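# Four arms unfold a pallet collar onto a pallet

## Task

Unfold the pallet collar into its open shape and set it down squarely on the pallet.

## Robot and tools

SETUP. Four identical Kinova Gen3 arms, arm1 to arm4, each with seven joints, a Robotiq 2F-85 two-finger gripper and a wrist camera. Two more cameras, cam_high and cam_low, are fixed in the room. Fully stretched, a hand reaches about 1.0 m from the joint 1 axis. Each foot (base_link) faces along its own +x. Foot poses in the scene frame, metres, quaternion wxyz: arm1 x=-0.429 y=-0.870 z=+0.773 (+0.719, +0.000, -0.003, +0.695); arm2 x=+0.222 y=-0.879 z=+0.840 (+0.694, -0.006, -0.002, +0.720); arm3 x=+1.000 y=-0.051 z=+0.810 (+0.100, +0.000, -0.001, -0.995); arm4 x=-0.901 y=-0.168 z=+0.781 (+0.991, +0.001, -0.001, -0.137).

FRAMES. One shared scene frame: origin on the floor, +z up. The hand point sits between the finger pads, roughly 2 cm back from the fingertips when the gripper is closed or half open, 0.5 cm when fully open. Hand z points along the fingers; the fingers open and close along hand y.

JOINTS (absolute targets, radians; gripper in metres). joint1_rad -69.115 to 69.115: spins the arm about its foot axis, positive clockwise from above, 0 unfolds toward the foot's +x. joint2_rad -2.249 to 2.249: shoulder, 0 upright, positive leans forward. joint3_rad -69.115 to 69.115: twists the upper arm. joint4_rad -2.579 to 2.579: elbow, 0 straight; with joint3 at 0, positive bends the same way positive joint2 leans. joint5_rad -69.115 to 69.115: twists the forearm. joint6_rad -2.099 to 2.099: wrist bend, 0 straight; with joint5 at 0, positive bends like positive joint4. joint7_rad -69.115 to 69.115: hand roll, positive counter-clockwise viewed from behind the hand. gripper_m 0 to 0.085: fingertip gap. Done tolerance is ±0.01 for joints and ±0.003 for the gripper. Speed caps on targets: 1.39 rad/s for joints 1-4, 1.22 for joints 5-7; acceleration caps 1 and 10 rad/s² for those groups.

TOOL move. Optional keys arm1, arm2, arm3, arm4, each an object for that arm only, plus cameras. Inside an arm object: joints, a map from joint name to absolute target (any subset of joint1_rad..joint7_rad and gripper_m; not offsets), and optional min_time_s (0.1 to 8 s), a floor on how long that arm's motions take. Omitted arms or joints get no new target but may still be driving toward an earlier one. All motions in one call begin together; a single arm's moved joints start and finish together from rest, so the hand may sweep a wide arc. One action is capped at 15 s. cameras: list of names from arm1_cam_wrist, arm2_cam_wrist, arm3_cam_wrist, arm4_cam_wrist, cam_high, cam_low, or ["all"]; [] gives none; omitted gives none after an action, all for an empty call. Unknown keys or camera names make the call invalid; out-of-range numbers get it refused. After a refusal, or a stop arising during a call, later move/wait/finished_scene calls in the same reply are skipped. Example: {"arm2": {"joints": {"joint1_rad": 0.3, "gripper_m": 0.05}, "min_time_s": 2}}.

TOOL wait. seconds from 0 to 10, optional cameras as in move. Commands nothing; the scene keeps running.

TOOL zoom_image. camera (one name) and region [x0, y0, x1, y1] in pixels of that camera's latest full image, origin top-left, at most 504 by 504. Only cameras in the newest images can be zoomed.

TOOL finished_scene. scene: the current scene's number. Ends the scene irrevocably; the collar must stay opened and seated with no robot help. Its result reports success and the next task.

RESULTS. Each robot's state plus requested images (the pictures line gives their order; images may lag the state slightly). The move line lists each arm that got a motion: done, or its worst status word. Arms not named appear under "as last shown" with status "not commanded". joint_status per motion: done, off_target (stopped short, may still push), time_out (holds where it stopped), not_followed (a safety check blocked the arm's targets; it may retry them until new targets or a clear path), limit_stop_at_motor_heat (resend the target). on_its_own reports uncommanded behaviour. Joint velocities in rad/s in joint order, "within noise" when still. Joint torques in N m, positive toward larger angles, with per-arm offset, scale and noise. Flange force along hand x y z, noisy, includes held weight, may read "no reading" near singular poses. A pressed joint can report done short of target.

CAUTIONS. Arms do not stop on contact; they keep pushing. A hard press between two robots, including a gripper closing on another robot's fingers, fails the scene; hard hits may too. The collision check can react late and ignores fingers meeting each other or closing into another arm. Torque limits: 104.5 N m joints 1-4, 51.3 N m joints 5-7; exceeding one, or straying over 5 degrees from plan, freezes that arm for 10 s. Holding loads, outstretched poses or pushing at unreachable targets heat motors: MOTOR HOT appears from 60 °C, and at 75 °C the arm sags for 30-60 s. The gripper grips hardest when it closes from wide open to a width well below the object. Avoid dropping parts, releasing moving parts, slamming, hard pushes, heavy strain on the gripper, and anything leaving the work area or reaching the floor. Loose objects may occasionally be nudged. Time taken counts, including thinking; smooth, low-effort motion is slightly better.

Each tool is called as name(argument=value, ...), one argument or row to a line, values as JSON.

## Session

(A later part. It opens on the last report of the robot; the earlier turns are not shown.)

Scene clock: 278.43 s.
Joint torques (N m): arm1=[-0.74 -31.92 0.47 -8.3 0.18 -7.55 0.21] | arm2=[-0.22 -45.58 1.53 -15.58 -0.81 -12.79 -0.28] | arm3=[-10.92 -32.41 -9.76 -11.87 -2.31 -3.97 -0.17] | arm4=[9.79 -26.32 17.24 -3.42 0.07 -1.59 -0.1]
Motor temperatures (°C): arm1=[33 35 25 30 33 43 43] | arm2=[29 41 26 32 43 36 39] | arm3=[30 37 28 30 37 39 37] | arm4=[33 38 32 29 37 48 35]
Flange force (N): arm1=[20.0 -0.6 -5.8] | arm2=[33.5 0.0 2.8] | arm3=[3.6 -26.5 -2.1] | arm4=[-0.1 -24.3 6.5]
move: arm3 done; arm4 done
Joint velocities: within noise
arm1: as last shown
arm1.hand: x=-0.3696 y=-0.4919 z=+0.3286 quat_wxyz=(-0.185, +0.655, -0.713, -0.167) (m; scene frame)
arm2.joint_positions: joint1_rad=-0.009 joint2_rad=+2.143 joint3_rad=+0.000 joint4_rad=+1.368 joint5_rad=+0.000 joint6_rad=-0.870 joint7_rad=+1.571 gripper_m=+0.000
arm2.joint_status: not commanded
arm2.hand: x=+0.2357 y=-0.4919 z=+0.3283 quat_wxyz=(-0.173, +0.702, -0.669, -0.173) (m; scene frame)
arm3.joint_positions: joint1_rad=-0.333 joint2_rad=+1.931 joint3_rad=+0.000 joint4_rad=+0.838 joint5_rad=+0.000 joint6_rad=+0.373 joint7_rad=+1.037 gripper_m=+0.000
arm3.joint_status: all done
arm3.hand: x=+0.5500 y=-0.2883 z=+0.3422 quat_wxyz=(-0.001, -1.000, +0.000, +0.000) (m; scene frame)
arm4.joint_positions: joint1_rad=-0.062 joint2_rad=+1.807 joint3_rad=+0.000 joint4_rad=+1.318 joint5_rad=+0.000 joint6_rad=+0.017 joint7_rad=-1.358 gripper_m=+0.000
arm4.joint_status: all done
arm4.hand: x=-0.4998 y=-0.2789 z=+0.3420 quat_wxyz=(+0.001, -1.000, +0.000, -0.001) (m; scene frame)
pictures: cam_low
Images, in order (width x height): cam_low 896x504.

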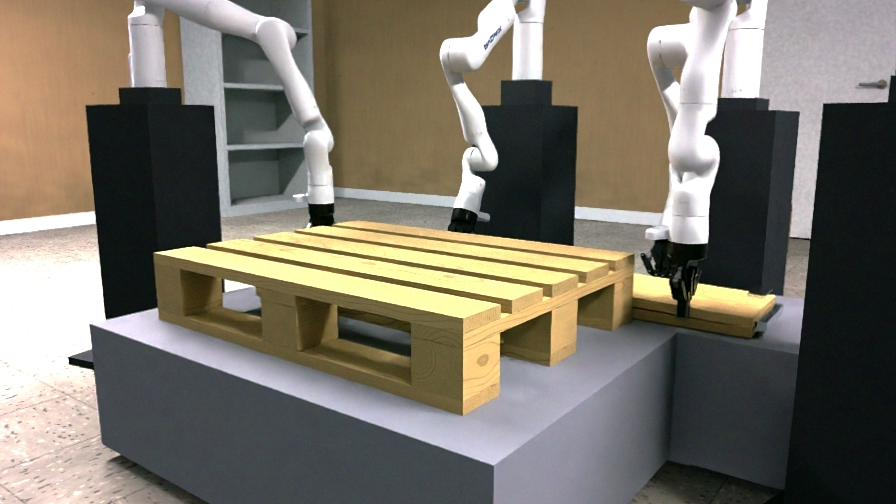

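wait(
  seconds=0,
  cameras=["cam_high"],
)

zoom_image(
  camera="cam_high",
  region=[500, 60, 896, 300],
)

Scene clock: 310.43 s.
Joint torques (N m): arm1=[-0.88 -31.83 0.39 -8.28 0.21 -7.49 0.21] | arm2=[-0.23 -45.73 1.52 -15.51 -0.75 -12.81 -0.3] | arm3=[-10.96 -32.43 -9.79 -11.86 -2.33 -3.96 -0.2] | arm4=[9.8 -26.34 17.26 -3.4 0.05 -1.56 -0.11]
Motor temperatures (°C): arm1=[33 37 25 30 33 44 43] | arm2=[29 43 26 31 43 37 39] | arm3=[30 40 28 30 37 39 37] | arm4=[34 39 32 29 37 48 35]
Flange force (N): arm1=[20.0 -0.9 -6.0] | arm2=[33.8 0.1 3.4] | arm3=[3.5 -26.6 -2.0] | arm4=[-0.1 -24.3 6.6]
Joint velocities: within noise
arm1.joint_positions: joint1_rad=+0.051 joint2_rad=+2.016 joint3_rad=+0.000 joint4_rad=+1.620 joint5_rad=+0.000 joint6_rad=-0.994 joint7_rad=+1.571 gripper_m=+0.000
arm1.joint_status: not commanded
arm1.hand: x=-0.3696 y=-0.4919 z=+0.3286 quat_wxyz=(-0.185, +0.655, -0.713, -0.167) (m; scene frame)
arm2.joint_positions: joint1_rad=-0.009 joint2_rad=+2.143 joint3_rad=+0.000 joint4_rad=+1.368 joint5_rad=+0.000 joint6_rad=-0.870 joint7_rad=+1.571 gripper_m=+0.000
arm2.joint_status: not commanded
arm2.hand: x=+0.2357 y=-0.4919 z=+0.3283 quat_wxyz=(-0.173, +0.702, -0.669, -0.173) (m; scene frame)
arm3.joint_positions: joint1_rad=-0.333 joint2_rad=+1.931 joint3_rad=+0.000 joint4_rad=+0.838 joint5_rad=+0.000 joint6_rad=+0.373 joint7_rad=+1.037 gripper_m=+0.000
arm3.joint_status: all done
arm3.hand: x=+0.5500 y=-0.2883 z=+0.3422 quat_wxyz=(-0.001, -1.000, +0.000, +0.000) (m; scene frame)
arm4.joint_positions: joint1_rad=-0.062 joint2_rad=+1.807 joint3_rad=+0.000 joint4_rad=+1.318 joint5_rad=+0.000 joint6_rad=+0.017 joint7_rad=-1.358 gripper_m=+0.000
arm4.joint_status: all done
arm4.hand: x=-0.4998 y=-0.2789 z=+0.3420 quat_wxyz=(+0.001, -1.000, +0.000, -0.001) (m; scene frame)
pictures: cam_high
Images, in order (width x height): cam_high 896x504.

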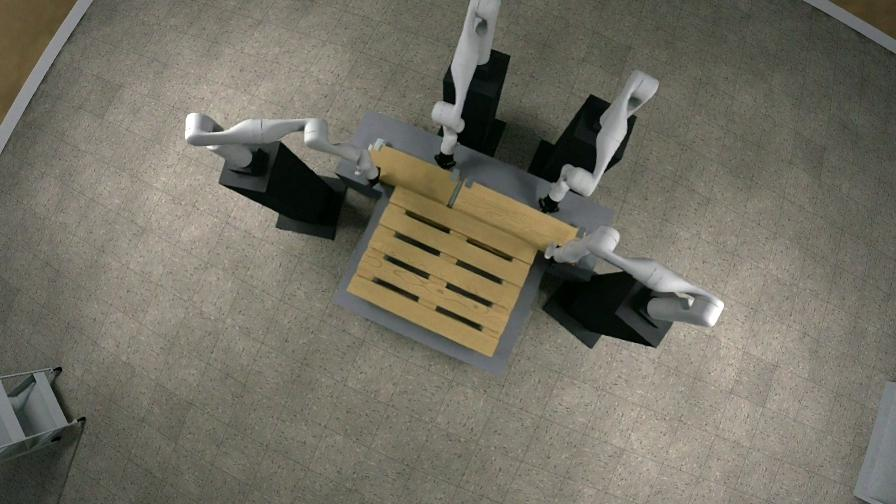

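Scaled by 1.273 from the camera's 896x504 image, which has a finer 1280x720 frame.

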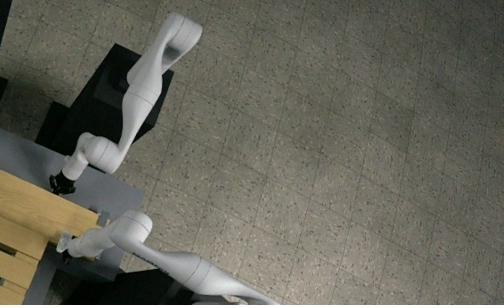

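zoom_image(
  camera="cam_high",
  region=[350, 110, 600, 260],
)

Scaled by 2.016 from the camera's 896x504 image, which has a finer 1280x720 frame.

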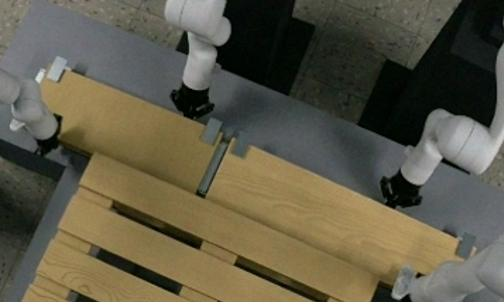

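move(
  arm1={"joints": {"joint2_rad": 2.040953, "joint4_rad": 1.577736, "joint6_rad": -0.977096}, "min_time_s": 1.5},
  arm2={"joints": {"joint2_rad": 2.170445, "joint4_rad": 1.319012, "joint6_rad": -0.847864}, "min_time_s": 1.5},
  cameras=[],
)

Scene clock: 319.67 s.
Joint torques (N m): arm1=[-1.29 44.06 -1.22 -56.06 -0.71 23.83 0.27] | arm2=[-0.1 53.86 0.09 -45.35 -2.13 26.36 -0.22] | arm3=[-11.07 -30.89 -9.88 -12.65 -2.37 -4.77 -0.18] | arm4=[10.51 -24.79 18.2 -4.65 0.09 -2.18 -0.09]
Motor temperatures (°C): arm1=[33 37 25 30 33 44 43] | arm2=[29 44 26 32 43 38 39] | arm3=[30 41 28 30 37 39 37] | arm4=[34 39 33 29 37 48 35]
Flange force (N): arm1=[-78.7 4.0 -375.7] | arm2=[-94.9 5.0 -402.2] | arm3=[5.7 -28.0 -8.9] | arm4=[-1.8 -26.6 -0.8]
move: arm1 time_out; arm2 time_out
Joint velocities: within noise
arm1.joint_positions: joint1_rad=+0.051 joint2_rad=+2.040 joint3_rad=+0.000 joint4_rad=+1.591 joint5_rad=+0.000 joint6_rad=-0.977 joint7_rad=+1.571 gripper_m=+0.000
arm1.joint_status: joint4_rad time_out (moved -0.029 of -0.042); the others done
arm1.hand: x=-0.3701 y=-0.4984 z=+0.3170 quat_wxyz=(-0.181, +0.656, -0.714, -0.163) (m; scene frame)
arm2.joint_positions: joint1_rad=-0.009 joint2_rad=+2.169 joint3_rad=+0.000 joint4_rad=+1.346 joint5_rad=+0.000 joint6_rad=-0.848 joint7_rad=+1.571 gripper_m=+0.000
arm2.joint_status: joint4_rad time_out (moved -0.022 of -0.049); the others done
arm2.hand: x=+0.2364 y=-0.5065 z=+0.3159 quat_wxyz=(-0.164, +0.704, -0.671, -0.164) (m; scene frame)
arm3, arm4: as last shown
pictures: none
No camera images: "cameras" was empty.

move(
  arm1={"joints": {"joint2_rad": 2.026317, "joint4_rad": 1.602160, "joint6_rad": -0.986884}, "min_time_s": 1.0},
  arm2={"joints": {"joint2_rad": 2.154546, "joint4_rad": 1.347482, "joint6_rad": -0.860435}, "min_time_s": 1.0},
  cameras=[],
)

Scene clock: 322.77 s.
Joint torques (N m): arm1=[-0.75 -30.19 0.48 -7.15 0.23 -6.85 0.2] | arm2=[-0.72 -24.91 1.25 -47.21 -1.51 -3.54 -0.3] | arm3=[-11.85 -32.22 -10.61 -12.36 -2.51 -4.36 -0.17] | arm4=[9.96 -25.75 17.42 -3.6 0.06 -1.67 -0.1]
Motor temperatures (°C): arm1=[33 38 25 31 33 45 43] | arm2=[29 44 26 33 43 39 39] | arm3=[30 41 28 30 37 39 37] | arm4=[34 39 33 29 37 48 35]
Flange force (N): arm1=[17.9 -0.6 -5.2] | arm2=[-0.8 2.9 -197.6] | arm3=[3.7 -28.7 -4.2] | arm4=[-0.3 -24.8 4.6]
move: arm1 done; arm2 done
Joint velocities: within noise
arm1.joint_positions: joint1_rad=+0.051 joint2_rad=+2.026 joint3_rad=+0.000 joint4_rad=+1.602 joint5_rad=+0.000 joint6_rad=-0.987 joint7_rad=+1.571 gripper_m=+0.000
arm1.joint_status: all done
arm1.hand: x=-0.3696 y=-0.4919 z=+0.3235 quat_wxyz=(-0.185, +0.655, -0.713, -0.167) (m; scene frame)
arm2.joint_positions: joint1_rad=-0.009 joint2_rad=+2.155 joint3_rad=+0.000 joint4_rad=+1.347 joint5_rad=+0.000 joint6_rad=-0.860 joint7_rad=+1.571 gripper_m=+0.000
arm2.joint_status: all done
arm2.hand: x=+0.2357 y=-0.4919 z=+0.3232 quat_wxyz=(-0.173, +0.702, -0.669, -0.173) (m; scene frame)
arm3, arm4: as last shown
arm3.hand: x=+0.5501 y=-0.2882 z=+0.3421 quat_wxyz=(-0.001, -1.000, +0.000, +0.000) (m; scene frame)
arm4.hand: x=-0.4999 y=-0.2789 z=+0.3420 quat_wxyz=(+0.001, -1.000, +0.000, -0.001) (m; scene frame)
pictures: none
No camera images: "cameras" was empty.

move(
  arm2={"joints": {"joint2_rad": 2.142, "joint4_rad": 1.3698, "joint6_rad": -0.870207}, "min_time_s": 0.5},
  cameras=[],
)

move(
  arm3={"joints": {"joint1_rad": -0.342606, "joint2_rad": 1.916743, "joint3_rad": 0, "joint4_rad": 0.850795, "joint5_rad": 0, "joint6_rad": 0.374055, "joint7_rad": 1.027898}, "min_time_s": 2},
  arm4={"joints": {"joint1_rad": -0.049255, "joint2_rad": 1.791993, "joint3_rad": 0, "joint4_rad": 1.331753, "joint5_rad": 0, "joint6_rad": 0.017847, "joint7_rad": -1.345355}, "min_time_s": 2},
  cameras=["cam_low"],
)

Scene clock: 327.80 s.
Joint torques (N m): arm1=[-0.84 -30.53 0.41 -7.53 0.21 -6.97 0.2] | arm2=[-0.33 -44.17 1.4 -14.95 -0.68 -12.26 -0.28] | arm3=[-11.65 -32.48 -10.44 -12.21 -2.48 -4.25 -0.16] | arm4=[9.97 -25.95 17.54 -3.44 0.05 -1.59 -0.11]
Motor temperatures (°C): arm1=[33 38 25 31 33 45 43] | arm2=[29 44 26 34 43 38 39] | arm3=[30 41 28 30 37 39 37] | arm4=[34 39 33 29 37 48 35]
Flange force (N): arm1=[18.3 -0.9 -5.9] | arm2=[32.0 -0.1 1.8] | arm3=[3.4 -28.0 -3.0] | arm4=[-0.1 -24.7 5.5]
move: arm2 done
Joint velocities: within noise
arm1, arm3, arm4: as last shown
arm1.hand: x=-0.3696 y=-0.4919 z=+0.3236 quat_wxyz=(-0.185, +0.655, -0.713, -0.167) (m; scene frame)
arm2.joint_positions: joint1_rad=-0.009 joint2_rad=+2.142 joint3_rad=+0.000 joint4_rad=+1.370 joint5_rad=+0.000 joint6_rad=-0.870 joint7_rad=+1.571 gripper_m=+0.000
arm2.joint_status: all done
arm2.hand: x=+0.2356 y=-0.4919 z=+0.3288 quat_wxyz=(-0.173, +0.702, -0.669, -0.173) (m; scene frame)
arm4.hand: x=-0.4998 y=-0.2789 z=+0.3420 quat_wxyz=(+0.001, -1.000, +0.000, -0.001) (m; scene frame)
pictures: none
No camera images: "cameras" was empty.

Scene clock: 330.10 s.
Joint torques (N m): arm1=[-2.59 -37.27 -1.25 -17.27 1.08 -9.45 0.31] | arm2=[0.13 -51.03 2.3 -22.15 -1.24 -14.42 -0.29] | arm3=[-19.84 -36.82 -18.49 -15.31 -4.23 -5.68 -0.11] | arm4=[19.92 -28.77 32.3 -5.04 0.16 -2.33 -0.1]
Motor temperatures (°C): arm1=[33 38 25 31 33 45 43] | arm2=[29 44 26 34 43 38 39] | arm3=[30 41 28 30 37 39 37] | arm4=[34 39 33 29 37 48 35]
Flange force (N): arm1=[25.7 -4.3 -28.7] | arm2=[39.2 1.7 -13.1] | arm3=[-0.6 -44.1 -1.7] | arm4=[3.0 -48.7 7.8]
move: arm3 done; arm4 done
Joint velocities: within noise
arm1, arm2: as last shown
arm3.joint_positions: joint1_rad=-0.343 joint2_rad=+1.917 joint3_rad=+0.000 joint4_rad=+0.851 joint5_rad=+0.000 joint6_rad=+0.374 joint7_rad=+1.028 gripper_m=+0.000
arm3.joint_status: all done
arm3.hand: x=+0.5501 y=-0.2937 z=+0.3481 quat_wxyz=(-0.001, -1.000, +0.000, +0.000) (m; scene frame)
arm4.joint_positions: joint1_rad=-0.049 joint2_rad=+1.792 joint3_rad=+0.000 joint4_rad=+1.332 joint5_rad=+0.000 joint6_rad=+0.018 joint7_rad=-1.345 gripper_m=+0.000
arm4.joint_status: all done
arm4.hand: x=-0.4998 y=-0.2843 z=+0.3480 quat_wxyz=(+0.001, -1.000, +0.000, -0.001) (m; scene frame)
pictures: cam_low
Images, in order (width x height): cam_low 896x504.

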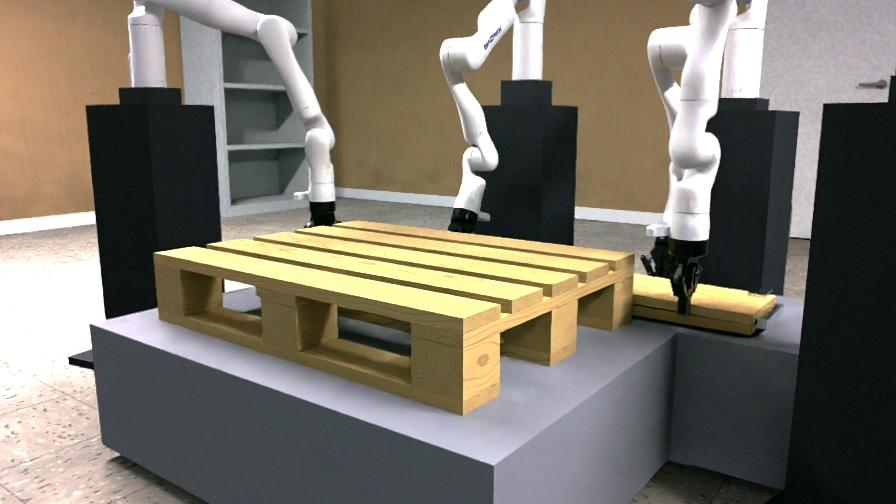

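zoom_image(
  camera="cam_low",
  region=[610, 240, 820, 350],
)

Scaled by 2.400 from the camera's 896x504 image, which has a finer 1280x720 frame.

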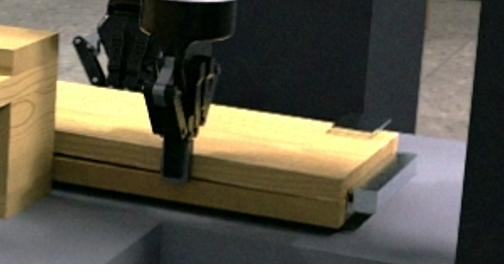

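move(
  arm3={"joints": {"joint1_rad": -0.359223, "joint2_rad": 1.910715, "joint3_rad": 0, "joint4_rad": 0.843197, "joint5_rad": 0, "joint6_rad": 0.387681, "joint7_rad": 1.011281}, "min_time_s": 2},
  arm4={"joints": {"joint1_rad": -0.025998, "joint2_rad": 1.782325, "joint3_rad": 0, "joint4_rad": 1.334864, "joint5_rad": 0, "joint6_rad": 0.024404, "joint7_rad": -1.322098}, "min_time_s": 2},
  cameras=["cam_low"],
)

zoom_image(
  camera="cam_low",
  region=[610, 240, 820, 350],
)

Scene clock: 348.17 s.
Joint torques (N m): arm1=[-4.79 -41.25 -3.44 -41.93 1.91 -10.28 0.26] | arm2=[1.21 -64.75 4.37 -36.76 -2.37 -18.71 -0.35] | arm3=[-37.59 -44.05 -35.28 -25.58 -8.24 -11.53 -0.09] | arm4=[48.26 -34.67 73.93 -11.34 0.65 -5.41 -0.18]
Motor temperatures (°C): arm1=[33 39 25 31 33 45 43] | arm2=[29 46 26 35 43 39 39] | arm3=[31 43 29 30 37 39 37] | arm4=[34 40 35 29 37 48 35]
Flange force (N): arm1=[28.5 -7.2 -117.7] | arm2=[53.6 6.2 -43.9] | arm3=[-1.0 -83.4 -16.8] | arm4=[11.0 -116.6 4.6]
move: arm3 done; arm4 done
TORQUE WARNING: arm2's joint2_rad reached its warning level (56.7 N m). A warning alone does not stop the arm.
TORQUE WARNING: arm4's joint3_rad reached its warning level (56.7 N m). A warning alone does not stop the arm.
Joint velocities: within noise
arm1: as last shown
arm2.joint_positions: joint1_rad=-0.009 joint2_rad=+2.142 joint3_rad=+0.000 joint4_rad=+1.370 joint5_rad=+0.000 joint6_rad=-0.870 joint7_rad=+1.571 gripper_m=+0.000
arm2.joint_status: not commanded
arm2.hand: x=+0.2356 y=-0.4919 z=+0.3288 quat_wxyz=(-0.173, +0.702, -0.669, -0.173) (m; scene frame)
arm3.joint_positions: joint1_rad=-0.359 joint2_rad=+1.911 joint3_rad=+0.000 joint4_rad=+0.843 joint5_rad=+0.000 joint6_rad=+0.388 joint7_rad=+1.011 gripper_m=+0.000
arm3.joint_status: all done
arm3.hand: x=+0.5500 y=-0.3037 z=+0.3521 quat_wxyz=(-0.001, -1.000, +0.000, +0.000) (m; scene frame)
arm4.joint_positions: joint1_rad=-0.026 joint2_rad=+1.782 joint3_rad=+0.000 joint4_rad=+1.335 joint5_rad=+0.000 joint6_rad=+0.024 joint7_rad=-1.322 gripper_m=+0.000
arm4.joint_status: all done
arm4.hand: x=-0.4998 y=-0.2942 z=+0.3520 quat_wxyz=(+0.001, -1.000, +0.000, -0.001) (m; scene frame)
pictures: cam_low
Images, in order (width x height): cam_low 896x504.

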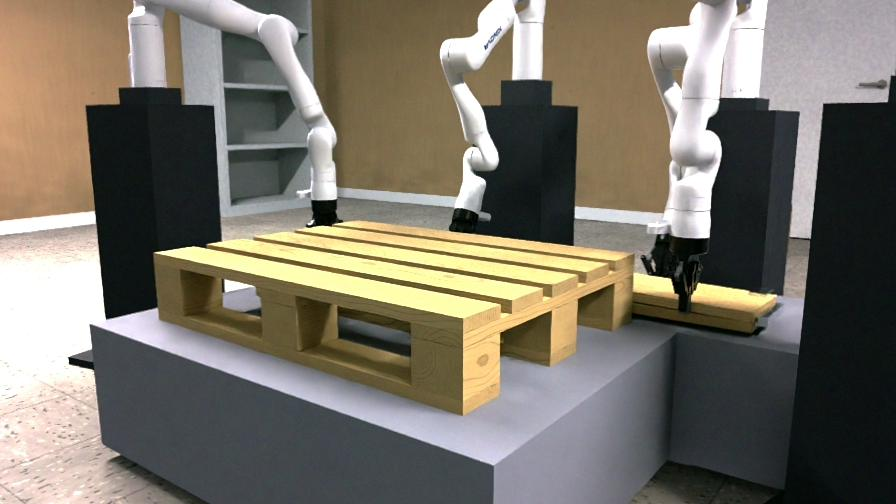

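Scaled by 2.400 from the camera's 896x504 image, which has a finer 1280x720 frame.

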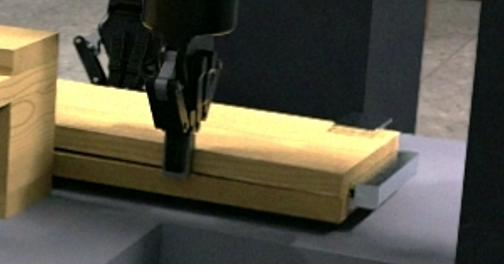

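move(
  arm3={"joints": {"joint1_rad": -0.360935, "joint2_rad": 1.854071, "joint3_rad": 0, "joint4_rad": 0.923093, "joint5_rad": 0, "joint6_rad": 0.364429, "joint7_rad": 1.009569}, "min_time_s": 3},
  arm4={"joints": {"joint1_rad": -0.02842, "joint2_rad": 1.73377, "joint3_rad": 0, "joint4_rad": 1.396378, "joint5_rad": 0, "joint6_rad": 0.011445, "joint7_rad": -1.32452}, "min_time_s": 3},
  cameras=["cam_low"],
)

zoom_image(
  camera="cam_low",
  region=[610, 240, 820, 350],
)

Scene clock: 354.67 s.
Joint torques (N m): arm1=[-4.41 -41.66 -3 -40.35 1.7 -10.9 0.2] | arm2=[0.18 -65.38 3.18 -34.46 -1.57 -19.04 -0.29] | arm3=[-22.45 -38.7 -21.78 -18.84 -4.72 -7.85 -0.13] | arm4=[24.92 -28.34 40.11 -5.26 0.07 -2.51 -0.16]
Motor temperatures (°C): arm1=[33 39 25 32 33 45 43] | arm2=[29 48 26 35 43 39 39] | arm3=[32 44 29 30 37 39 37] | arm4=[35 40 37 29 37 48 35]
Flange force (N): arm1=[28.4 -6.4 -109.4] | arm2=[54.9 3.5 -31.8] | arm3=[2.2 -51.5 -7.4] | arm4=[6.5 -59.9 6.0]
move: arm3 done; arm4 done
TORQUE WARNING: arm2's joint2_rad reached its warning level (56.7 N m). A warning alone does not stop the arm.
TORQUE WARNING: arm4's joint3_rad reached its warning level (56.7 N m). A warning alone does not stop the arm.
Joint velocities: within noise
arm1: as last shown
arm1.hand: x=-0.3696 y=-0.4918 z=+0.3236 quat_wxyz=(-0.185, +0.655, -0.713, -0.167) (m; scene frame)
arm2.joint_positions: joint1_rad=-0.009 joint2_rad=+2.142 joint3_rad=+0.000 joint4_rad=+1.370 joint5_rad=+0.000 joint6_rad=-0.870 joint7_rad=+1.571 gripper_m=+0.000
arm2.joint_status: not commanded
arm2.hand: x=+0.2357 y=-0.4919 z=+0.3288 quat_wxyz=(-0.173, +0.702, -0.669, -0.173) (m; scene frame)
arm3.joint_positions: joint1_rad=-0.361 joint2_rad=+1.854 joint3_rad=+0.000 joint4_rad=+0.923 joint5_rad=+0.000 joint6_rad=+0.364 joint7_rad=+1.010 gripper_m=+0.000
arm3.joint_status: all done
arm3.hand: x=+0.5501 y=-0.3048 z=+0.3721 quat_wxyz=(-0.001, -1.000, +0.000, +0.000) (m; scene frame)
arm4.joint_positions: joint1_rad=-0.028 joint2_rad=+1.734 joint3_rad=+0.000 joint4_rad=+1.396 joint5_rad=+0.000 joint6_rad=+0.011 joint7_rad=-1.325 gripper_m=+0.000
arm4.joint_status: all done
arm4.hand: x=-0.4999 y=-0.2934 z=+0.3720 quat_wxyz=(+0.001, -1.000, +0.000, -0.001) (m; scene frame)
pictures: cam_low
Images, in order (width x height): cam_low 896x504.

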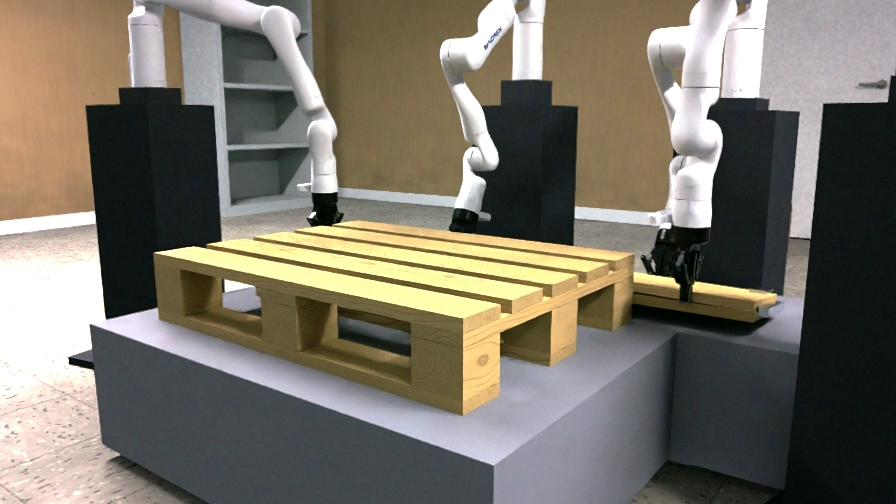

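Scaled by 2.400 from the camera's 896x504 image, which has a finer 1280x720 frame.

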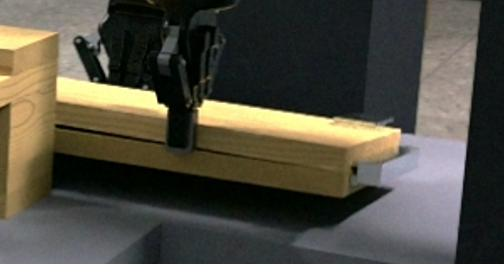

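move(
  arm3={"joints": {"joint1_rad": -0.367568, "joint2_rad": 1.780409, "joint3_rad": 0, "joint4_rad": 1.015616, "joint5_rad": 0, "joint6_rad": 0.345568, "joint7_rad": 1.002936}, "min_time_s": 3},
  arm4={"joints": {"joint1_rad": -0.019332, "joint2_rad": 1.666589, "joint3_rad": 0, "joint4_rad": 1.471123, "joint5_rad": 0, "joint6_rad": 0.003881, "joint7_rad": -1.315432}, "min_time_s": 3},
  cameras=["cam_low"],
)

zoom_image(
  camera="cam_low",
  region=[610, 220, 820, 350],
)

Scene clock: 363.47 s.
Joint torques (N m): arm1=[-2.5 -37.48 -1.18 -18.41 1.04 -9.56 0.22] | arm2=[0.09 -59.98 2.8 -26.9 -1.27 -17.23 -0.21] | arm3=[-16.83 -35.76 -16.83 -16.2 -3.35 -6.54 -0.16] | arm4=[14.94 -27.2 25.47 -5.86 -0.01 -2.89 -0.11]
Motor temperatures (°C): arm1=[33 40 25 33 33 45 43] | arm2=[29 49 26 36 43 40 39] | arm3=[32 45 30 30 37 40 37] | arm4=[35 40 37 29 37 48 35]
Flange force (N): arm1=[25.8 -3.8 -32.6] | arm2=[50.0 2.5 -12.0] | arm3=[3.5 -39.8 -5.6] | arm4=[0.0 -37.2 1.8]
move: arm3 done; arm4 done
TORQUE WARNING: arm2's joint2_rad reached its warning level (56.7 N m). A warning alone does not stop the arm.
Joint velocities: within noise
arm1: as last shown
arm2.joint_positions: joint1_rad=-0.009 joint2_rad=+2.142 joint3_rad=+0.000 joint4_rad=+1.370 joint5_rad=+0.000 joint6_rad=-0.870 joint7_rad=+1.571 gripper_m=+0.000
arm2.joint_status: not commanded
arm2.hand: x=+0.2356 y=-0.4919 z=+0.3288 quat_wxyz=(-0.173, +0.702, -0.669, -0.173) (m; scene frame)
arm3.joint_positions: joint1_rad=-0.368 joint2_rad=+1.780 joint3_rad=+0.000 joint4_rad=+1.016 joint5_rad=+0.000 joint6_rad=+0.346 joint7_rad=+1.003 gripper_m=+0.000
arm3.joint_status: all done
arm3.hand: x=+0.5501 y=-0.3088 z=+0.4001 quat_wxyz=(-0.001, -1.000, +0.000, +0.000) (m; scene frame)
arm4.joint_positions: joint1_rad=-0.019 joint2_rad=+1.667 joint3_rad=+0.000 joint4_rad=+1.471 joint5_rad=+0.000 joint6_rad=+0.004 joint7_rad=-1.315 gripper_m=+0.000
arm4.joint_status: all done
arm4.hand: x=-0.4998 y=-0.2974 z=+0.4000 quat_wxyz=(+0.001, -1.000, +0.000, -0.001) (m; scene frame)
pictures: cam_low
Images, in order (width x height): cam_low 896x504.

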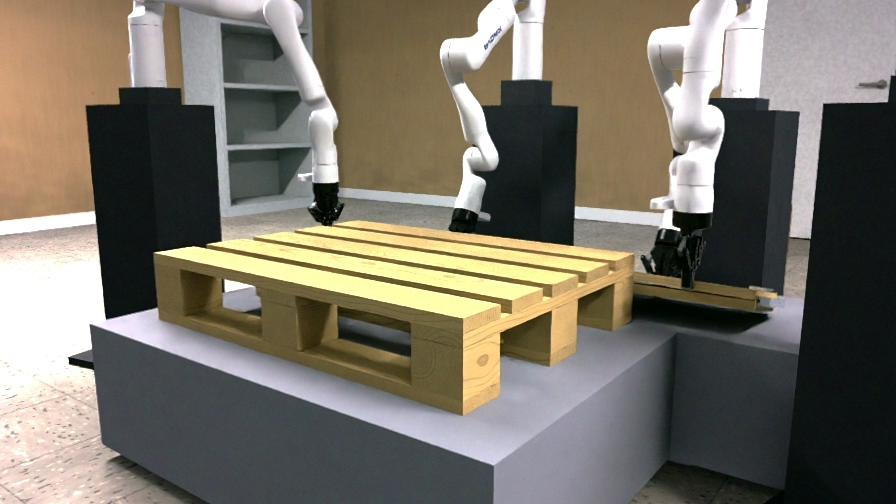

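Scaled by 2.400 from the camera's 896x504 image, which has a finer 1280x720 frame.

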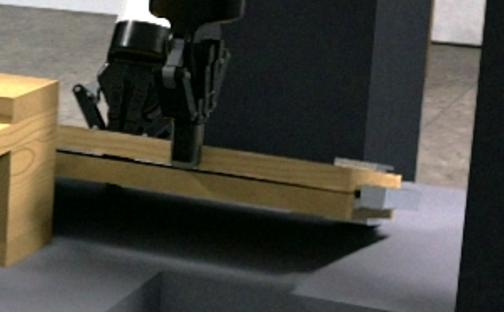

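move(
  arm3={"joints": {"joint1_rad": -0.382969, "joint2_rad": 1.718285, "joint3_rad": 0, "joint4_rad": 1.077165, "joint5_rad": 0, "joint6_rad": 0.346143, "joint7_rad": 0.987535}, "min_time_s": 3},
  arm4={"joints": {"joint1_rad": 0.002268, "joint2_rad": 1.605115, "joint3_rad": 0, "joint4_rad": 1.528151, "joint5_rad": 0, "joint6_rad": 0.008327, "joint7_rad": -1.293832}, "min_time_s": 3},
  cameras=["cam_low"],
)

zoom_image(
  camera="cam_low",
  region=[610, 220, 820, 350],
)

Scene clock: 370.57 s.
Joint torques (N m): arm1=[0.14 -16.83 1.07 1.96 -0.15 -1.58 0.26] | arm2=[-0.23 -14.15 0.09 3.86 -0.25 -1.65 -0.36] | arm3=[0.38 -21.23 1.01 -3.3 0.12 -0.19 -0.16] | arm4=[-0.04 -20.98 2.52 -0.15 -0.07 -0.02 -0.13]
Motor temperatures (°C): arm1=[33 40 25 33 33 45 43] | arm2=[29 50 26 36 43 40 39] | arm3=[32 46 30 30 37 40 37] | arm4=[35 40 37 29 37 48 35]
Flange force (N): arm1=[2.5 0.7 -0.8] | arm2=[-1.6 -2.0 7.7] | arm3=[2.1 -0.6 -5.2] | arm4=[-0.2 0.2 1.3]
move: arm3 done; arm4 done
TORQUE WARNING: arm2's joint2_rad reached its warning level (56.7 N m). A warning alone does not stop the arm.
Joint velocities: within noise
arm1: as last shown
arm1.hand: x=-0.3696 y=-0.4919 z=+0.3236 quat_wxyz=(-0.185, +0.655, -0.713, -0.167) (m; scene frame)
arm2.joint_positions: joint1_rad=-0.009 joint2_rad=+2.142 joint3_rad=+0.000 joint4_rad=+1.370 joint5_rad=+0.000 joint6_rad=-0.870 joint7_rad=+1.571 gripper_m=+0.000
arm2.joint_status: not commanded
arm2.hand: x=+0.2356 y=-0.4919 z=+0.3288 quat_wxyz=(-0.173, +0.702, -0.669, -0.173) (m; scene frame)
arm3.joint_positions: joint1_rad=-0.383 joint2_rad=+1.718 joint3_rad=+0.000 joint4_rad=+1.077 joint5_rad=+0.000 joint6_rad=+0.346 joint7_rad=+0.988 gripper_m=+0.000
arm3.joint_status: all done
arm3.hand: x=+0.5501 y=-0.3183 z=+0.4259 quat_wxyz=(-0.001, -1.000, +0.000, +0.000) (m; scene frame)
arm4.joint_positions: joint1_rad=+0.002 joint2_rad=+1.605 joint3_rad=+0.000 joint4_rad=+1.528 joint5_rad=+0.000 joint6_rad=+0.008 joint7_rad=-1.294 gripper_m=+0.000
arm4.joint_status: all done
arm4.hand: x=-0.4998 y=-0.3069 z=+0.4258 quat_wxyz=(+0.001, -1.000, +0.000, -0.001) (m; scene frame)
pictures: cam_low
Images, in order (width x height): cam_low 896x504.

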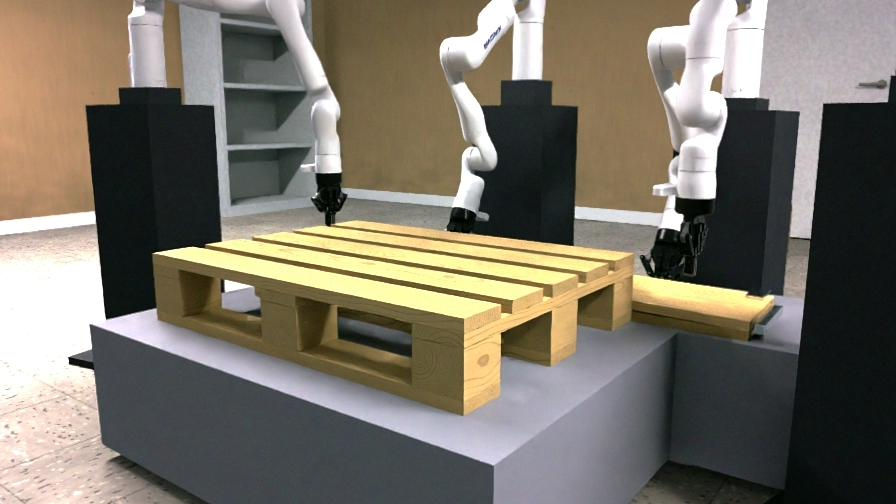

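Scaled by 2.400 from the camera's 896x504 image, which has a finer 1280x720 frame.

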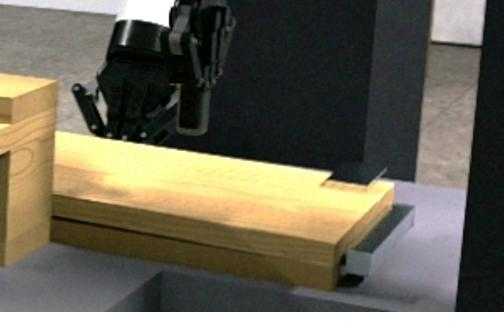

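move(
  arm3={"joints": {"joint1_rad": -0.286782, "joint2_rad": 1.641706, "joint3_rad": 0, "joint4_rad": 1.254235, "joint5_rad": 0, "joint6_rad": 0.245652, "joint7_rad": 1.083718}, "min_time_s": 1.5},
  arm4={"joints": {"joint1_rad": -0.132119, "joint2_rad": 1.551979, "joint3_rad": 0, "joint4_rad": 1.630205, "joint5_rad": 0, "joint6_rad": -0.040591, "joint7_rad": -1.428219}, "min_time_s": 1.5},
  cameras=["arm3_cam_wrist", "arm4_cam_wrist"],
)

Scene clock: 379.67 s.
Joint torques (N m): arm1=[0.17 -16.88 1.06 1.99 -0.17 -1.58 0.3] | arm2=[-0.22 -14.28 0.1 3.92 -0.22 -1.6 -0.41] | arm3=[0.36 -20.58 1.03 -2.41 0.08 -0.15 -0.18] | arm4=[-0.04 -20.61 2.52 0.27 -0.07 -0.04 -0.15]
Motor temperatures (°C): arm1=[33 39 25 32 33 45 43] | arm2=[29 49 26 36 43 40 39] | arm3=[32 45 30 30 37 39 37] | arm4=[35 40 36 29 37 48 35]
Flange force (N): arm1=[2.5 0.7 -0.6] | arm2=[-1.3 -1.9 8.0] | arm3=[1.5 -0.1 -4.8] | arm4=[-0.2 0.1 1.4]
move: arm3 done; arm4 done
Joint velocities: within noise
arm1, arm2: as last shown
arm3.joint_positions: joint1_rad=-0.287 joint2_rad=+1.642 joint3_rad=+0.000 joint4_rad=+1.254 joint5_rad=+0.000 joint6_rad=+0.246 joint7_rad=+1.084 gripper_m=+0.000
arm3.joint_status: all done
arm3.hand: x=+0.5501 y=-0.2613 z=+0.4487 quat_wxyz=(-0.001, -1.000, +0.000, +0.000) (m; scene frame)
arm4.joint_positions: joint1_rad=-0.132 joint2_rad=+1.552 joint3_rad=+0.000 joint4_rad=+1.630 joint5_rad=+0.000 joint6_rad=-0.041 joint7_rad=-1.428 gripper_m=+0.000
arm4.joint_status: all done
arm4.hand: x=-0.4998 y=-0.2499 z=+0.4485 quat_wxyz=(+0.001, -1.000, +0.000, -0.001) (m; scene frame)
pictures: arm3_cam_wrist, arm4_cam_wrist
Images, in order (width x height): arm3_cam_wrist 896x504, arm4_cam_wrist 896x504.

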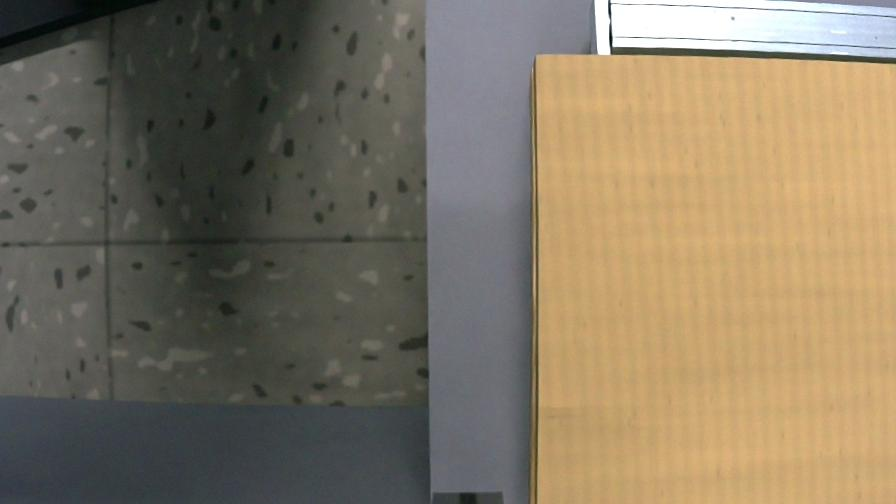

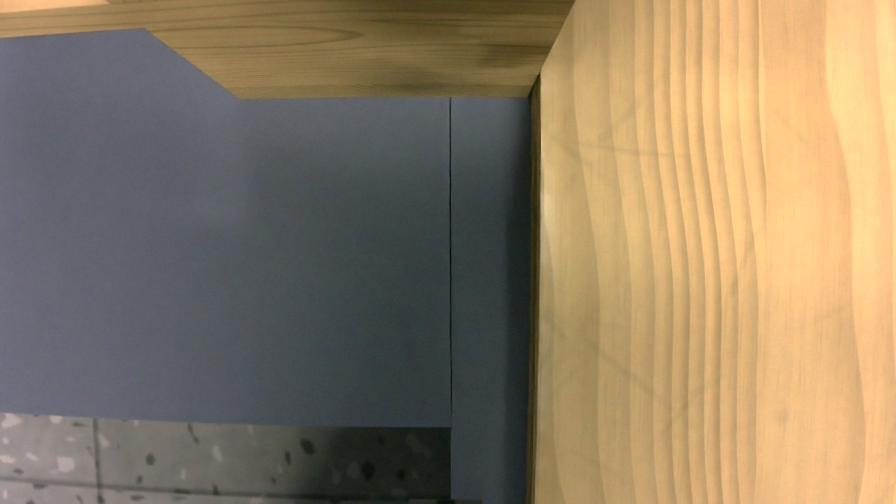

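move(
  arm3={"joints": {"joint1_rad": -0.286417, "joint2_rad": 1.892911, "joint3_rad": 0, "joint4_rad": 0.935101, "joint5_rad": 0, "joint6_rad": 0.313581, "joint7_rad": 1.084083}, "min_time_s": 2},
  arm4={"joints": {"joint1_rad": -0.131628, "joint2_rad": 1.784761, "joint3_rad": 0, "joint4_rad": 1.367706, "joint5_rad": 0, "joint6_rad": -0.010874, "joint7_rad": -1.427728}, "min_time_s": 2},
  cameras=[],
)

move(
  arm3={"joints": {"joint1_rad": -0.362505, "joint2_rad": 1.911919, "joint3_rad": 0, "joint4_rad": 0.838033, "joint5_rad": 0, "joint6_rad": 0.391641, "joint7_rad": 1.007999}, "min_time_s": 4},
  arm4={"joints": {"joint1_rad": -0.03063, "joint2_rad": 1.782298, "joint3_rad": 0, "joint4_rad": 1.336816, "joint5_rad": 0, "joint6_rad": 0.022479, "joint7_rad": -1.32673}, "min_time_s": 4},
  cameras=[],
)

move(
  arm3={"joints": {"joint1_rad": -0.364209, "joint2_rad": 1.855136, "joint3_rad": 0, "joint4_rad": 0.91824, "joint5_rad": 0, "joint6_rad": 0.368217, "joint7_rad": 1.006295}, "min_time_s": 3},
  arm4={"joints": {"joint1_rad": -0.02842, "joint2_rad": 1.73377, "joint3_rad": 0, "joint4_rad": 1.396378, "joint5_rad": 0, "joint6_rad": 0.011445, "joint7_rad": -1.32452}, "min_time_s": 3},
  cameras=["cam_low"],
)

zoom_image(
  camera="cam_low",
  region=[610, 240, 820, 350],
)

Scene clock: 387.60 s.
Joint torques (N m): arm1=[0.19 -16.85 1.02 2.08 -0.11 -1.54 0.28] | arm2=[-0.2 -14.23 0.15 3.83 -0.17 -1.58 -0.43] | arm3=[0.4 -20.21 0.98 -2.97 0.09 -0.19 -0.17] | arm4=[-0.02 -20.42 2.5 0.01 -0.08 -0.03 -0.13]
Motor temperatures (°C): arm1=[33 39 25 32 33 45 43] | arm2=[29 48 26 35 43 40 39] | arm3=[31 45 29 30 37 39 37] | arm4=[35 40 36 29 37 48 35]
Flange force (N): arm1=[2.6 0.8 -0.4] | arm2=[-1.3 -1.6 7.5] | arm3=[1.8 -0.2 -5.3] | arm4=[-0.2 0.2 1.4]
move: arm3 done; arm4 done
Joint velocities: within noise
arm1.joint_positions: joint1_rad=+0.051 joint2_rad=+2.026 joint3_rad=+0.000 joint4_rad=+1.602 joint5_rad=+0.000 joint6_rad=-0.987 joint7_rad=+1.571 gripper_m=+0.000
arm1.joint_status: not commanded
arm1.hand: x=-0.3696 y=-0.4919 z=+0.3236 quat_wxyz=(-0.185, +0.655, -0.713, -0.167) (m; scene frame)
arm2: as last shown
arm3.joint_positions: joint1_rad=-0.286 joint2_rad=+1.893 joint3_rad=+0.000 joint4_rad=+0.935 joint5_rad=+0.000 joint6_rad=+0.314 joint7_rad=+1.084 gripper_m=+0.000
arm3.joint_status: all done
arm3.hand: x=+0.5501 y=-0.2613 z=+0.3512 quat_wxyz=(-0.001, -1.000, +0.000, +0.000) (m; scene frame)
arm4.joint_positions: joint1_rad=-0.132 joint2_rad=+1.785 joint3_rad=+0.000 joint4_rad=+1.368 joint5_rad=+0.000 joint6_rad=-0.011 joint7_rad=-1.428 gripper_m=+0.000
arm4.joint_status: all done
arm4.hand: x=-0.4998 y=-0.2499 z=+0.3510 quat_wxyz=(+0.001, -1.000, +0.000, -0.001) (m; scene frame)
pictures: none
No camera images: "cameras" was empty.

Scene clock: 391.90 s.
Joint torques (N m): arm1=[-3.72 -39.18 -2.24 -35.49 1.4 -9.67 0.25] | arm2=[1.54 -66.79 4.78 -41.3 -2.72 -19.31 -0.36] | arm3=[-44.5 -35.4 -42.48 -27.12 -10.07 -14.16 -0.03] | arm4=[45.34 -25.23 69.95 -9.02 0.47 -4.37 -0.26]
Motor temperatures (°C): arm1=[33 39 25 32 33 45 43] | arm2=[29 48 26 35 43 39 39] | arm3=[32 44 29 30 37 39 37] | arm4=[35 40 36 29 37 48 35]
Flange force (N): arm1=[26.4 -5.0 -96.9] | arm2=[55.1 7.3 -59.0] | arm3=[-1.3 -98.6 -45.4] | arm4=[12.3 -108.8 -11.8]
move: arm3 done; arm4 done
TORQUE WARNING: arm2's joint2_rad reached its warning level (56.7 N m). A warning alone does not stop the arm.
TORQUE WARNING: arm4's joint3_rad reached its warning level (56.7 N m). A warning alone does not stop the arm.
Joint velocities: within noise
arm1: as last shown
arm1.hand: x=-0.3695 y=-0.4920 z=+0.3235 quat_wxyz=(-0.185, +0.655, -0.713, -0.167) (m; scene frame)
arm2.joint_positions: joint1_rad=-0.009 joint2_rad=+2.142 joint3_rad=+0.000 joint4_rad=+1.370 joint5_rad=+0.000 joint6_rad=-0.870 joint7_rad=+1.571 gripper_m=+0.000
arm2.joint_status: not commanded
arm2.hand: x=+0.2357 y=-0.4922 z=+0.3287 quat_wxyz=(-0.173, +0.702, -0.669, -0.173) (m; scene frame)
arm3.joint_positions: joint1_rad=-0.362 joint2_rad=+1.912 joint3_rad=+0.000 joint4_rad=+0.838 joint5_rad=+0.000 joint6_rad=+0.392 joint7_rad=+1.008 gripper_m=+0.000
arm3.joint_status: all done
arm3.hand: x=+0.5500 y=-0.3056 z=+0.3521 quat_wxyz=(-0.001, -1.000, +0.000, +0.000) (m; scene frame)
arm4.joint_positions: joint1_rad=-0.031 joint2_rad=+1.782 joint3_rad=+0.000 joint4_rad=+1.337 joint5_rad=+0.000 joint6_rad=+0.022 joint7_rad=-1.327 gripper_m=+0.000
arm4.joint_status: all done
arm4.hand: x=-0.4998 y=-0.2921 z=+0.3520 quat_wxyz=(+0.001, -1.000, +0.000, -0.001) (m; scene frame)
pictures: none
No camera images: "cameras" was empty.

Scene clock: 395.20 s.
Joint torques (N m): arm1=[-2.67 -37.19 -1.3 -23.17 0.97 -9.26 0.22] | arm2=[-0.46 -57.81 1.91 -28.68 -1.01 -16.62 -0.28] | arm3=[-18.96 -38.75 -18.51 -16.06 -4.11 -6.06 -0.11] | arm4=[17.64 -28.62 29.94 -5.55 0.17 -2.72 0.03]
Motor temperatures (°C): arm1=[33 39 25 32 33 45 43] | arm2=[29 49 26 36 43 40 39] | arm3=[32 45 30 30 37 40 37] | arm4=[35 40 36 29 37 48 35]
Flange force (N): arm1=[25.1 -3.9 -52.4] | arm2=[46.4 1.0 -25.0] | arm3=[-0.3 -42.3 1.7] | arm4=[2.1 -43.5 5.9]
move: arm3 done; arm4 done
TORQUE WARNING: arm2's joint2_rad reached its warning level (56.7 N m). A warning alone does not stop the arm.
TORQUE WARNING: arm4's joint3_rad reached its warning level (56.7 N m). A warning alone does not stop the arm.
Joint velocities: within noise
arm1: as last shown
arm1.hand: x=-0.3696 y=-0.4918 z=+0.3236 quat_wxyz=(-0.185, +0.655, -0.713, -0.167) (m; scene frame)
arm2.joint_positions: joint1_rad=-0.009 joint2_rad=+2.143 joint3_rad=+0.000 joint4_rad=+1.370 joint5_rad=+0.000 joint6_rad=-0.870 joint7_rad=+1.571 gripper_m=+0.000
arm2.joint_status: not commanded
arm2.hand: x=+0.2357 y=-0.4929 z=+0.3283 quat_wxyz=(-0.173, +0.702, -0.669, -0.173) (m; scene frame)
arm3.joint_positions: joint1_rad=-0.364 joint2_rad=+1.855 joint3_rad=+0.000 joint4_rad=+0.918 joint5_rad=+0.000 joint6_rad=+0.368 joint7_rad=+1.006 gripper_m=+0.000
arm3.joint_status: all done
arm3.hand: x=+0.5500 y=-0.3068 z=+0.3721 quat_wxyz=(-0.001, -1.000, +0.000, +0.000) (m; scene frame)
arm4.joint_positions: joint1_rad=-0.028 joint2_rad=+1.734 joint3_rad=+0.000 joint4_rad=+1.396 joint5_rad=+0.000 joint6_rad=+0.011 joint7_rad=-1.325 gripper_m=+0.000
arm4.joint_status: all done
arm4.hand: x=-0.4998 y=-0.2934 z=+0.3720 quat_wxyz=(+0.001, -1.000, +0.000, -0.001) (m; scene frame)
pictures: cam_low
Images, in order (width x height): cam_low 896x504.

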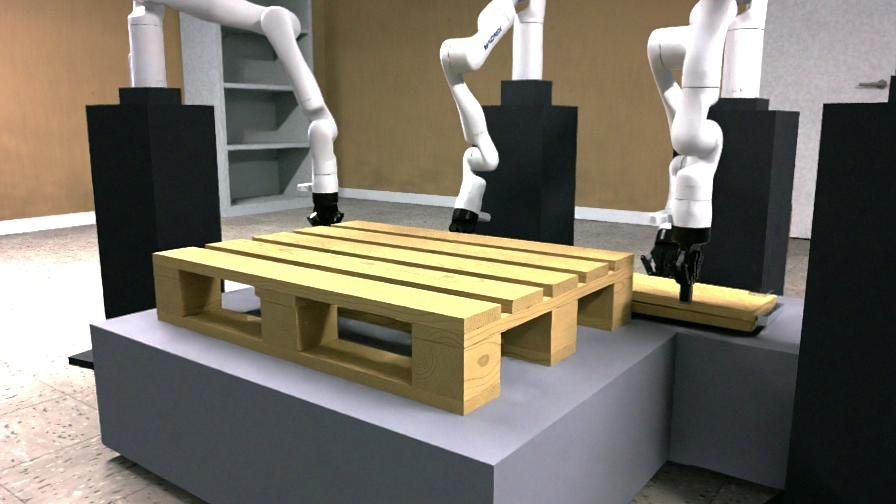

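Scaled by 2.400 from the camera's 896x504 image, which has a finer 1280x720 frame.

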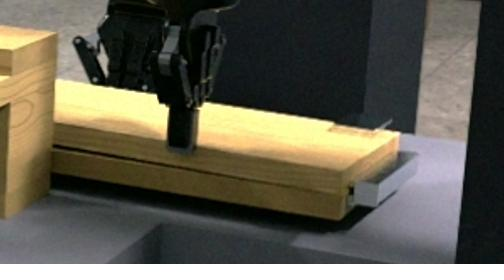

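move(
  arm3={"joints": {"joint1_rad": -0.37719, "joint2_rad": 1.851196, "joint3_rad": 0, "joint4_rad": 0.910074, "joint5_rad": 0, "joint6_rad": 0.380323, "joint7_rad": 0.993314}, "min_time_s": 2},
  arm4={"joints": {"joint1_rad": -0.0123, "joint2_rad": 1.726576, "joint3_rad": 0, "joint4_rad": 1.398204, "joint5_rad": 0, "joint6_rad": 0.016813, "joint7_rad": -1.3084}, "min_time_s": 2},
  cameras=["cam_low"],
)

zoom_image(
  camera="cam_low",
  region=[610, 240, 820, 350],
)

Scene clock: 404.20 s.
Joint torques (N m): arm1=[-4.21 -40.13 -2.94 -34.23 1.77 -10.07 0.25] | arm2=[0.85 -67.33 4.1 -37.78 -2.15 -19.66 -0.29] | arm3=[-34.96 -45.54 -34.52 -27.55 -7.82 -12.75 -0.06] | arm4=[38.75 -33.61 62.08 -11.47 0.55 -5.65 0.03]
Motor temperatures (°C): arm1=[33 39 25 32 33 45 43] | arm2=[29 51 26 36 43 40 39] | arm3=[32 46 30 30 37 40 37] | arm4=[35 41 37 29 37 48 35]
Flange force (N): arm1=[27.8 -6.5 -89.6] | arm2=[56.6 5.5 -41.7] | arm3=[2.9 -79.8 -16.7] | arm4=[6.8 -94.7 2.2]
move: arm3 done; arm4 done
TORQUE WARNING: arm2's joint2_rad reached its warning level (56.7 N m). A warning alone does not stop the arm.
TORQUE WARNING: arm4's joint3_rad reached its warning level (56.7 N m). A warning alone does not stop the arm.
Joint velocities: within noise
arm1: as last shown
arm1.hand: x=-0.3696 y=-0.4919 z=+0.3236 quat_wxyz=(-0.185, +0.655, -0.713, -0.167) (m; scene frame)
arm2.joint_positions: joint1_rad=-0.009 joint2_rad=+2.143 joint3_rad=+0.000 joint4_rad=+1.370 joint5_rad=+0.000 joint6_rad=-0.870 joint7_rad=+1.571 gripper_m=+0.000
arm2.joint_status: not commanded
arm2.hand: x=+0.2357 y=-0.4929 z=+0.3283 quat_wxyz=(-0.173, +0.702, -0.669, -0.173) (m; scene frame)
arm3.joint_positions: joint1_rad=-0.377 joint2_rad=+1.851 joint3_rad=+0.000 joint4_rad=+0.910 joint5_rad=+0.000 joint6_rad=+0.380 joint7_rad=+0.993 gripper_m=+0.000
arm3.joint_status: all done
arm3.hand: x=+0.5500 y=-0.3148 z=+0.3751 quat_wxyz=(-0.001, -1.000, +0.000, +0.000) (m; scene frame)
arm4.joint_positions: joint1_rad=-0.012 joint2_rad=+1.727 joint3_rad=+0.000 joint4_rad=+1.398 joint5_rad=+0.000 joint6_rad=+0.017 joint7_rad=-1.308 gripper_m=+0.000
arm4.joint_status: all done
arm4.hand: x=-0.4998 y=-0.3003 z=+0.3750 quat_wxyz=(+0.001, -1.000, +0.000, -0.001) (m; scene frame)
pictures: cam_low
Images, in order (width x height): cam_low 896x504.

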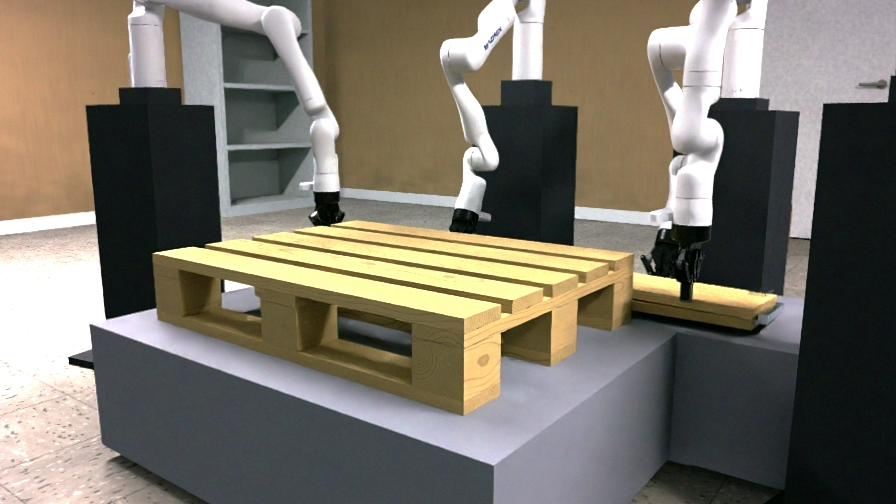

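Scaled by 2.400 from the camera's 896x504 image, which has a finer 1280x720 frame.

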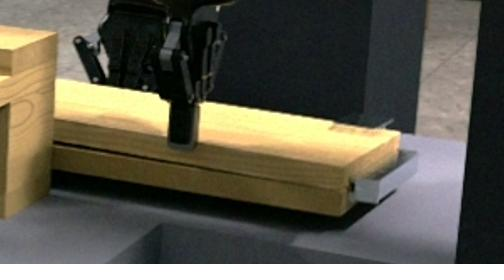

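move(
  arm3={"joints": {"joint1_rad": -0.383679, "joint2_rad": 1.785401, "joint3_rad": 0, "joint4_rad": 0.992008, "joint5_rad": 0, "joint6_rad": 0.364184, "joint7_rad": 0.986825}, "min_time_s": 3},
  arm4={"joints": {"joint1_rad": -0.004426, "joint2_rad": 1.666601, "joint3_rad": 0, "joint4_rad": 1.46456, "joint5_rad": 0, "joint6_rad": 0.010432, "joint7_rad": -1.300526}, "min_time_s": 3},
  cameras=["cam_low"],
)

zoom_image(
  camera="cam_low",
  region=[610, 220, 820, 350],
)

Scene clock: 417.23 s.
Joint torques (N m): arm1=[-3.92 -40.52 -2.66 -32.32 1.65 -10.61 0.21] | arm2=[0.48 -69.2 3.64 -35.57 -1.83 -20.24 -0.29] | arm3=[-22.18 -40.64 -22.32 -21.64 -4.74 -9.5 -0.12] | arm4=[23.46 -29 38.91 -9.16 0.18 -4.57 -0.03]
Motor temperatures (°C): arm1=[33 40 25 33 33 45 43] | arm2=[29 53 26 39 43 42 39] | arm3=[33 48 31 31 37 40 37] | arm4=[36 41 40 29 37 48 35]
Flange force (N): arm1=[27.8 -6.0 -80.3] | arm2=[59.8 4.3 -27.3] | arm3=[5.6 -53.0 -9.1] | arm4=[1.2 -58.2 -2.3]
move: arm3 done; arm4 done
TORQUE WARNING: arm2's joint2_rad reached its warning level (56.7 N m). A warning alone does not stop the arm.
TORQUE WARNING: arm4's joint3_rad reached its warning level (56.7 N m). A warning alone does not stop the arm.
Joint velocities: within noise
arm1: as last shown
arm2.joint_positions: joint1_rad=-0.009 joint2_rad=+2.143 joint3_rad=+0.000 joint4_rad=+1.370 joint5_rad=+0.000 joint6_rad=-0.870 joint7_rad=+1.571 gripper_m=+0.000
arm2.joint_status: not commanded
arm2.hand: x=+0.2357 y=-0.4928 z=+0.3283 quat_wxyz=(-0.173, +0.702, -0.669, -0.173) (m; scene frame)
arm3.joint_positions: joint1_rad=-0.384 joint2_rad=+1.785 joint3_rad=+0.000 joint4_rad=+0.992 joint5_rad=+0.000 joint6_rad=+0.364 joint7_rad=+0.987 gripper_m=+0.000
arm3.joint_status: all done
arm3.hand: x=+0.5501 y=-0.3188 z=+0.4001 quat_wxyz=(-0.001, -1.000, +0.000, +0.000) (m; scene frame)
arm4.joint_positions: joint1_rad=-0.004 joint2_rad=+1.667 joint3_rad=+0.000 joint4_rad=+1.465 joint5_rad=+0.000 joint6_rad=+0.010 joint7_rad=-1.301 gripper_m=+0.000
arm4.joint_status: all done
arm4.hand: x=-0.4998 y=-0.3039 z=+0.4000 quat_wxyz=(+0.001, -1.000, +0.000, -0.001) (m; scene frame)
pictures: cam_low
Images, in order (width x height): cam_low 896x504.

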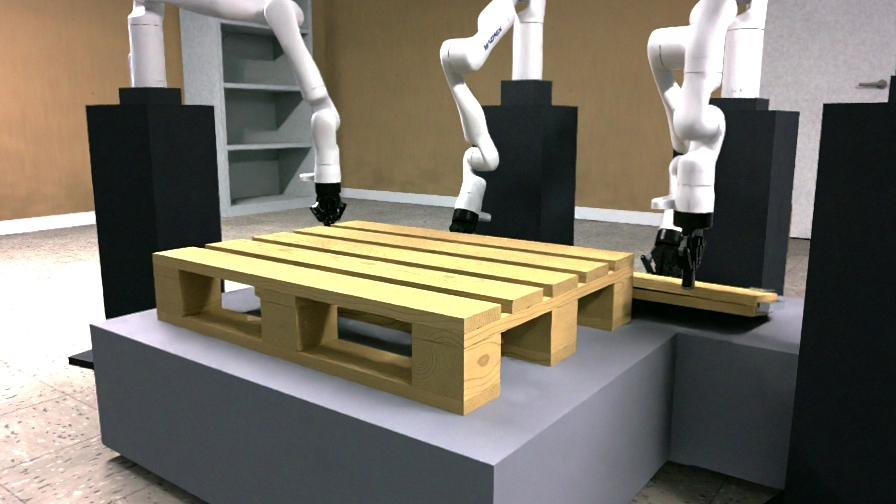

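Scaled by 2.400 from the camera's 896x504 image, which has a finer 1280x720 frame.

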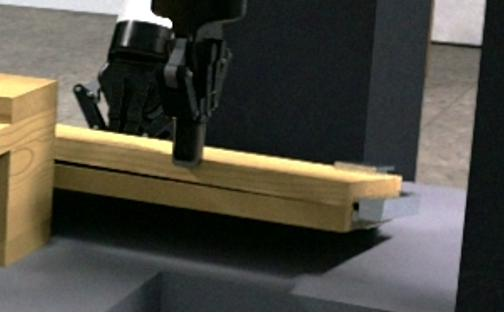

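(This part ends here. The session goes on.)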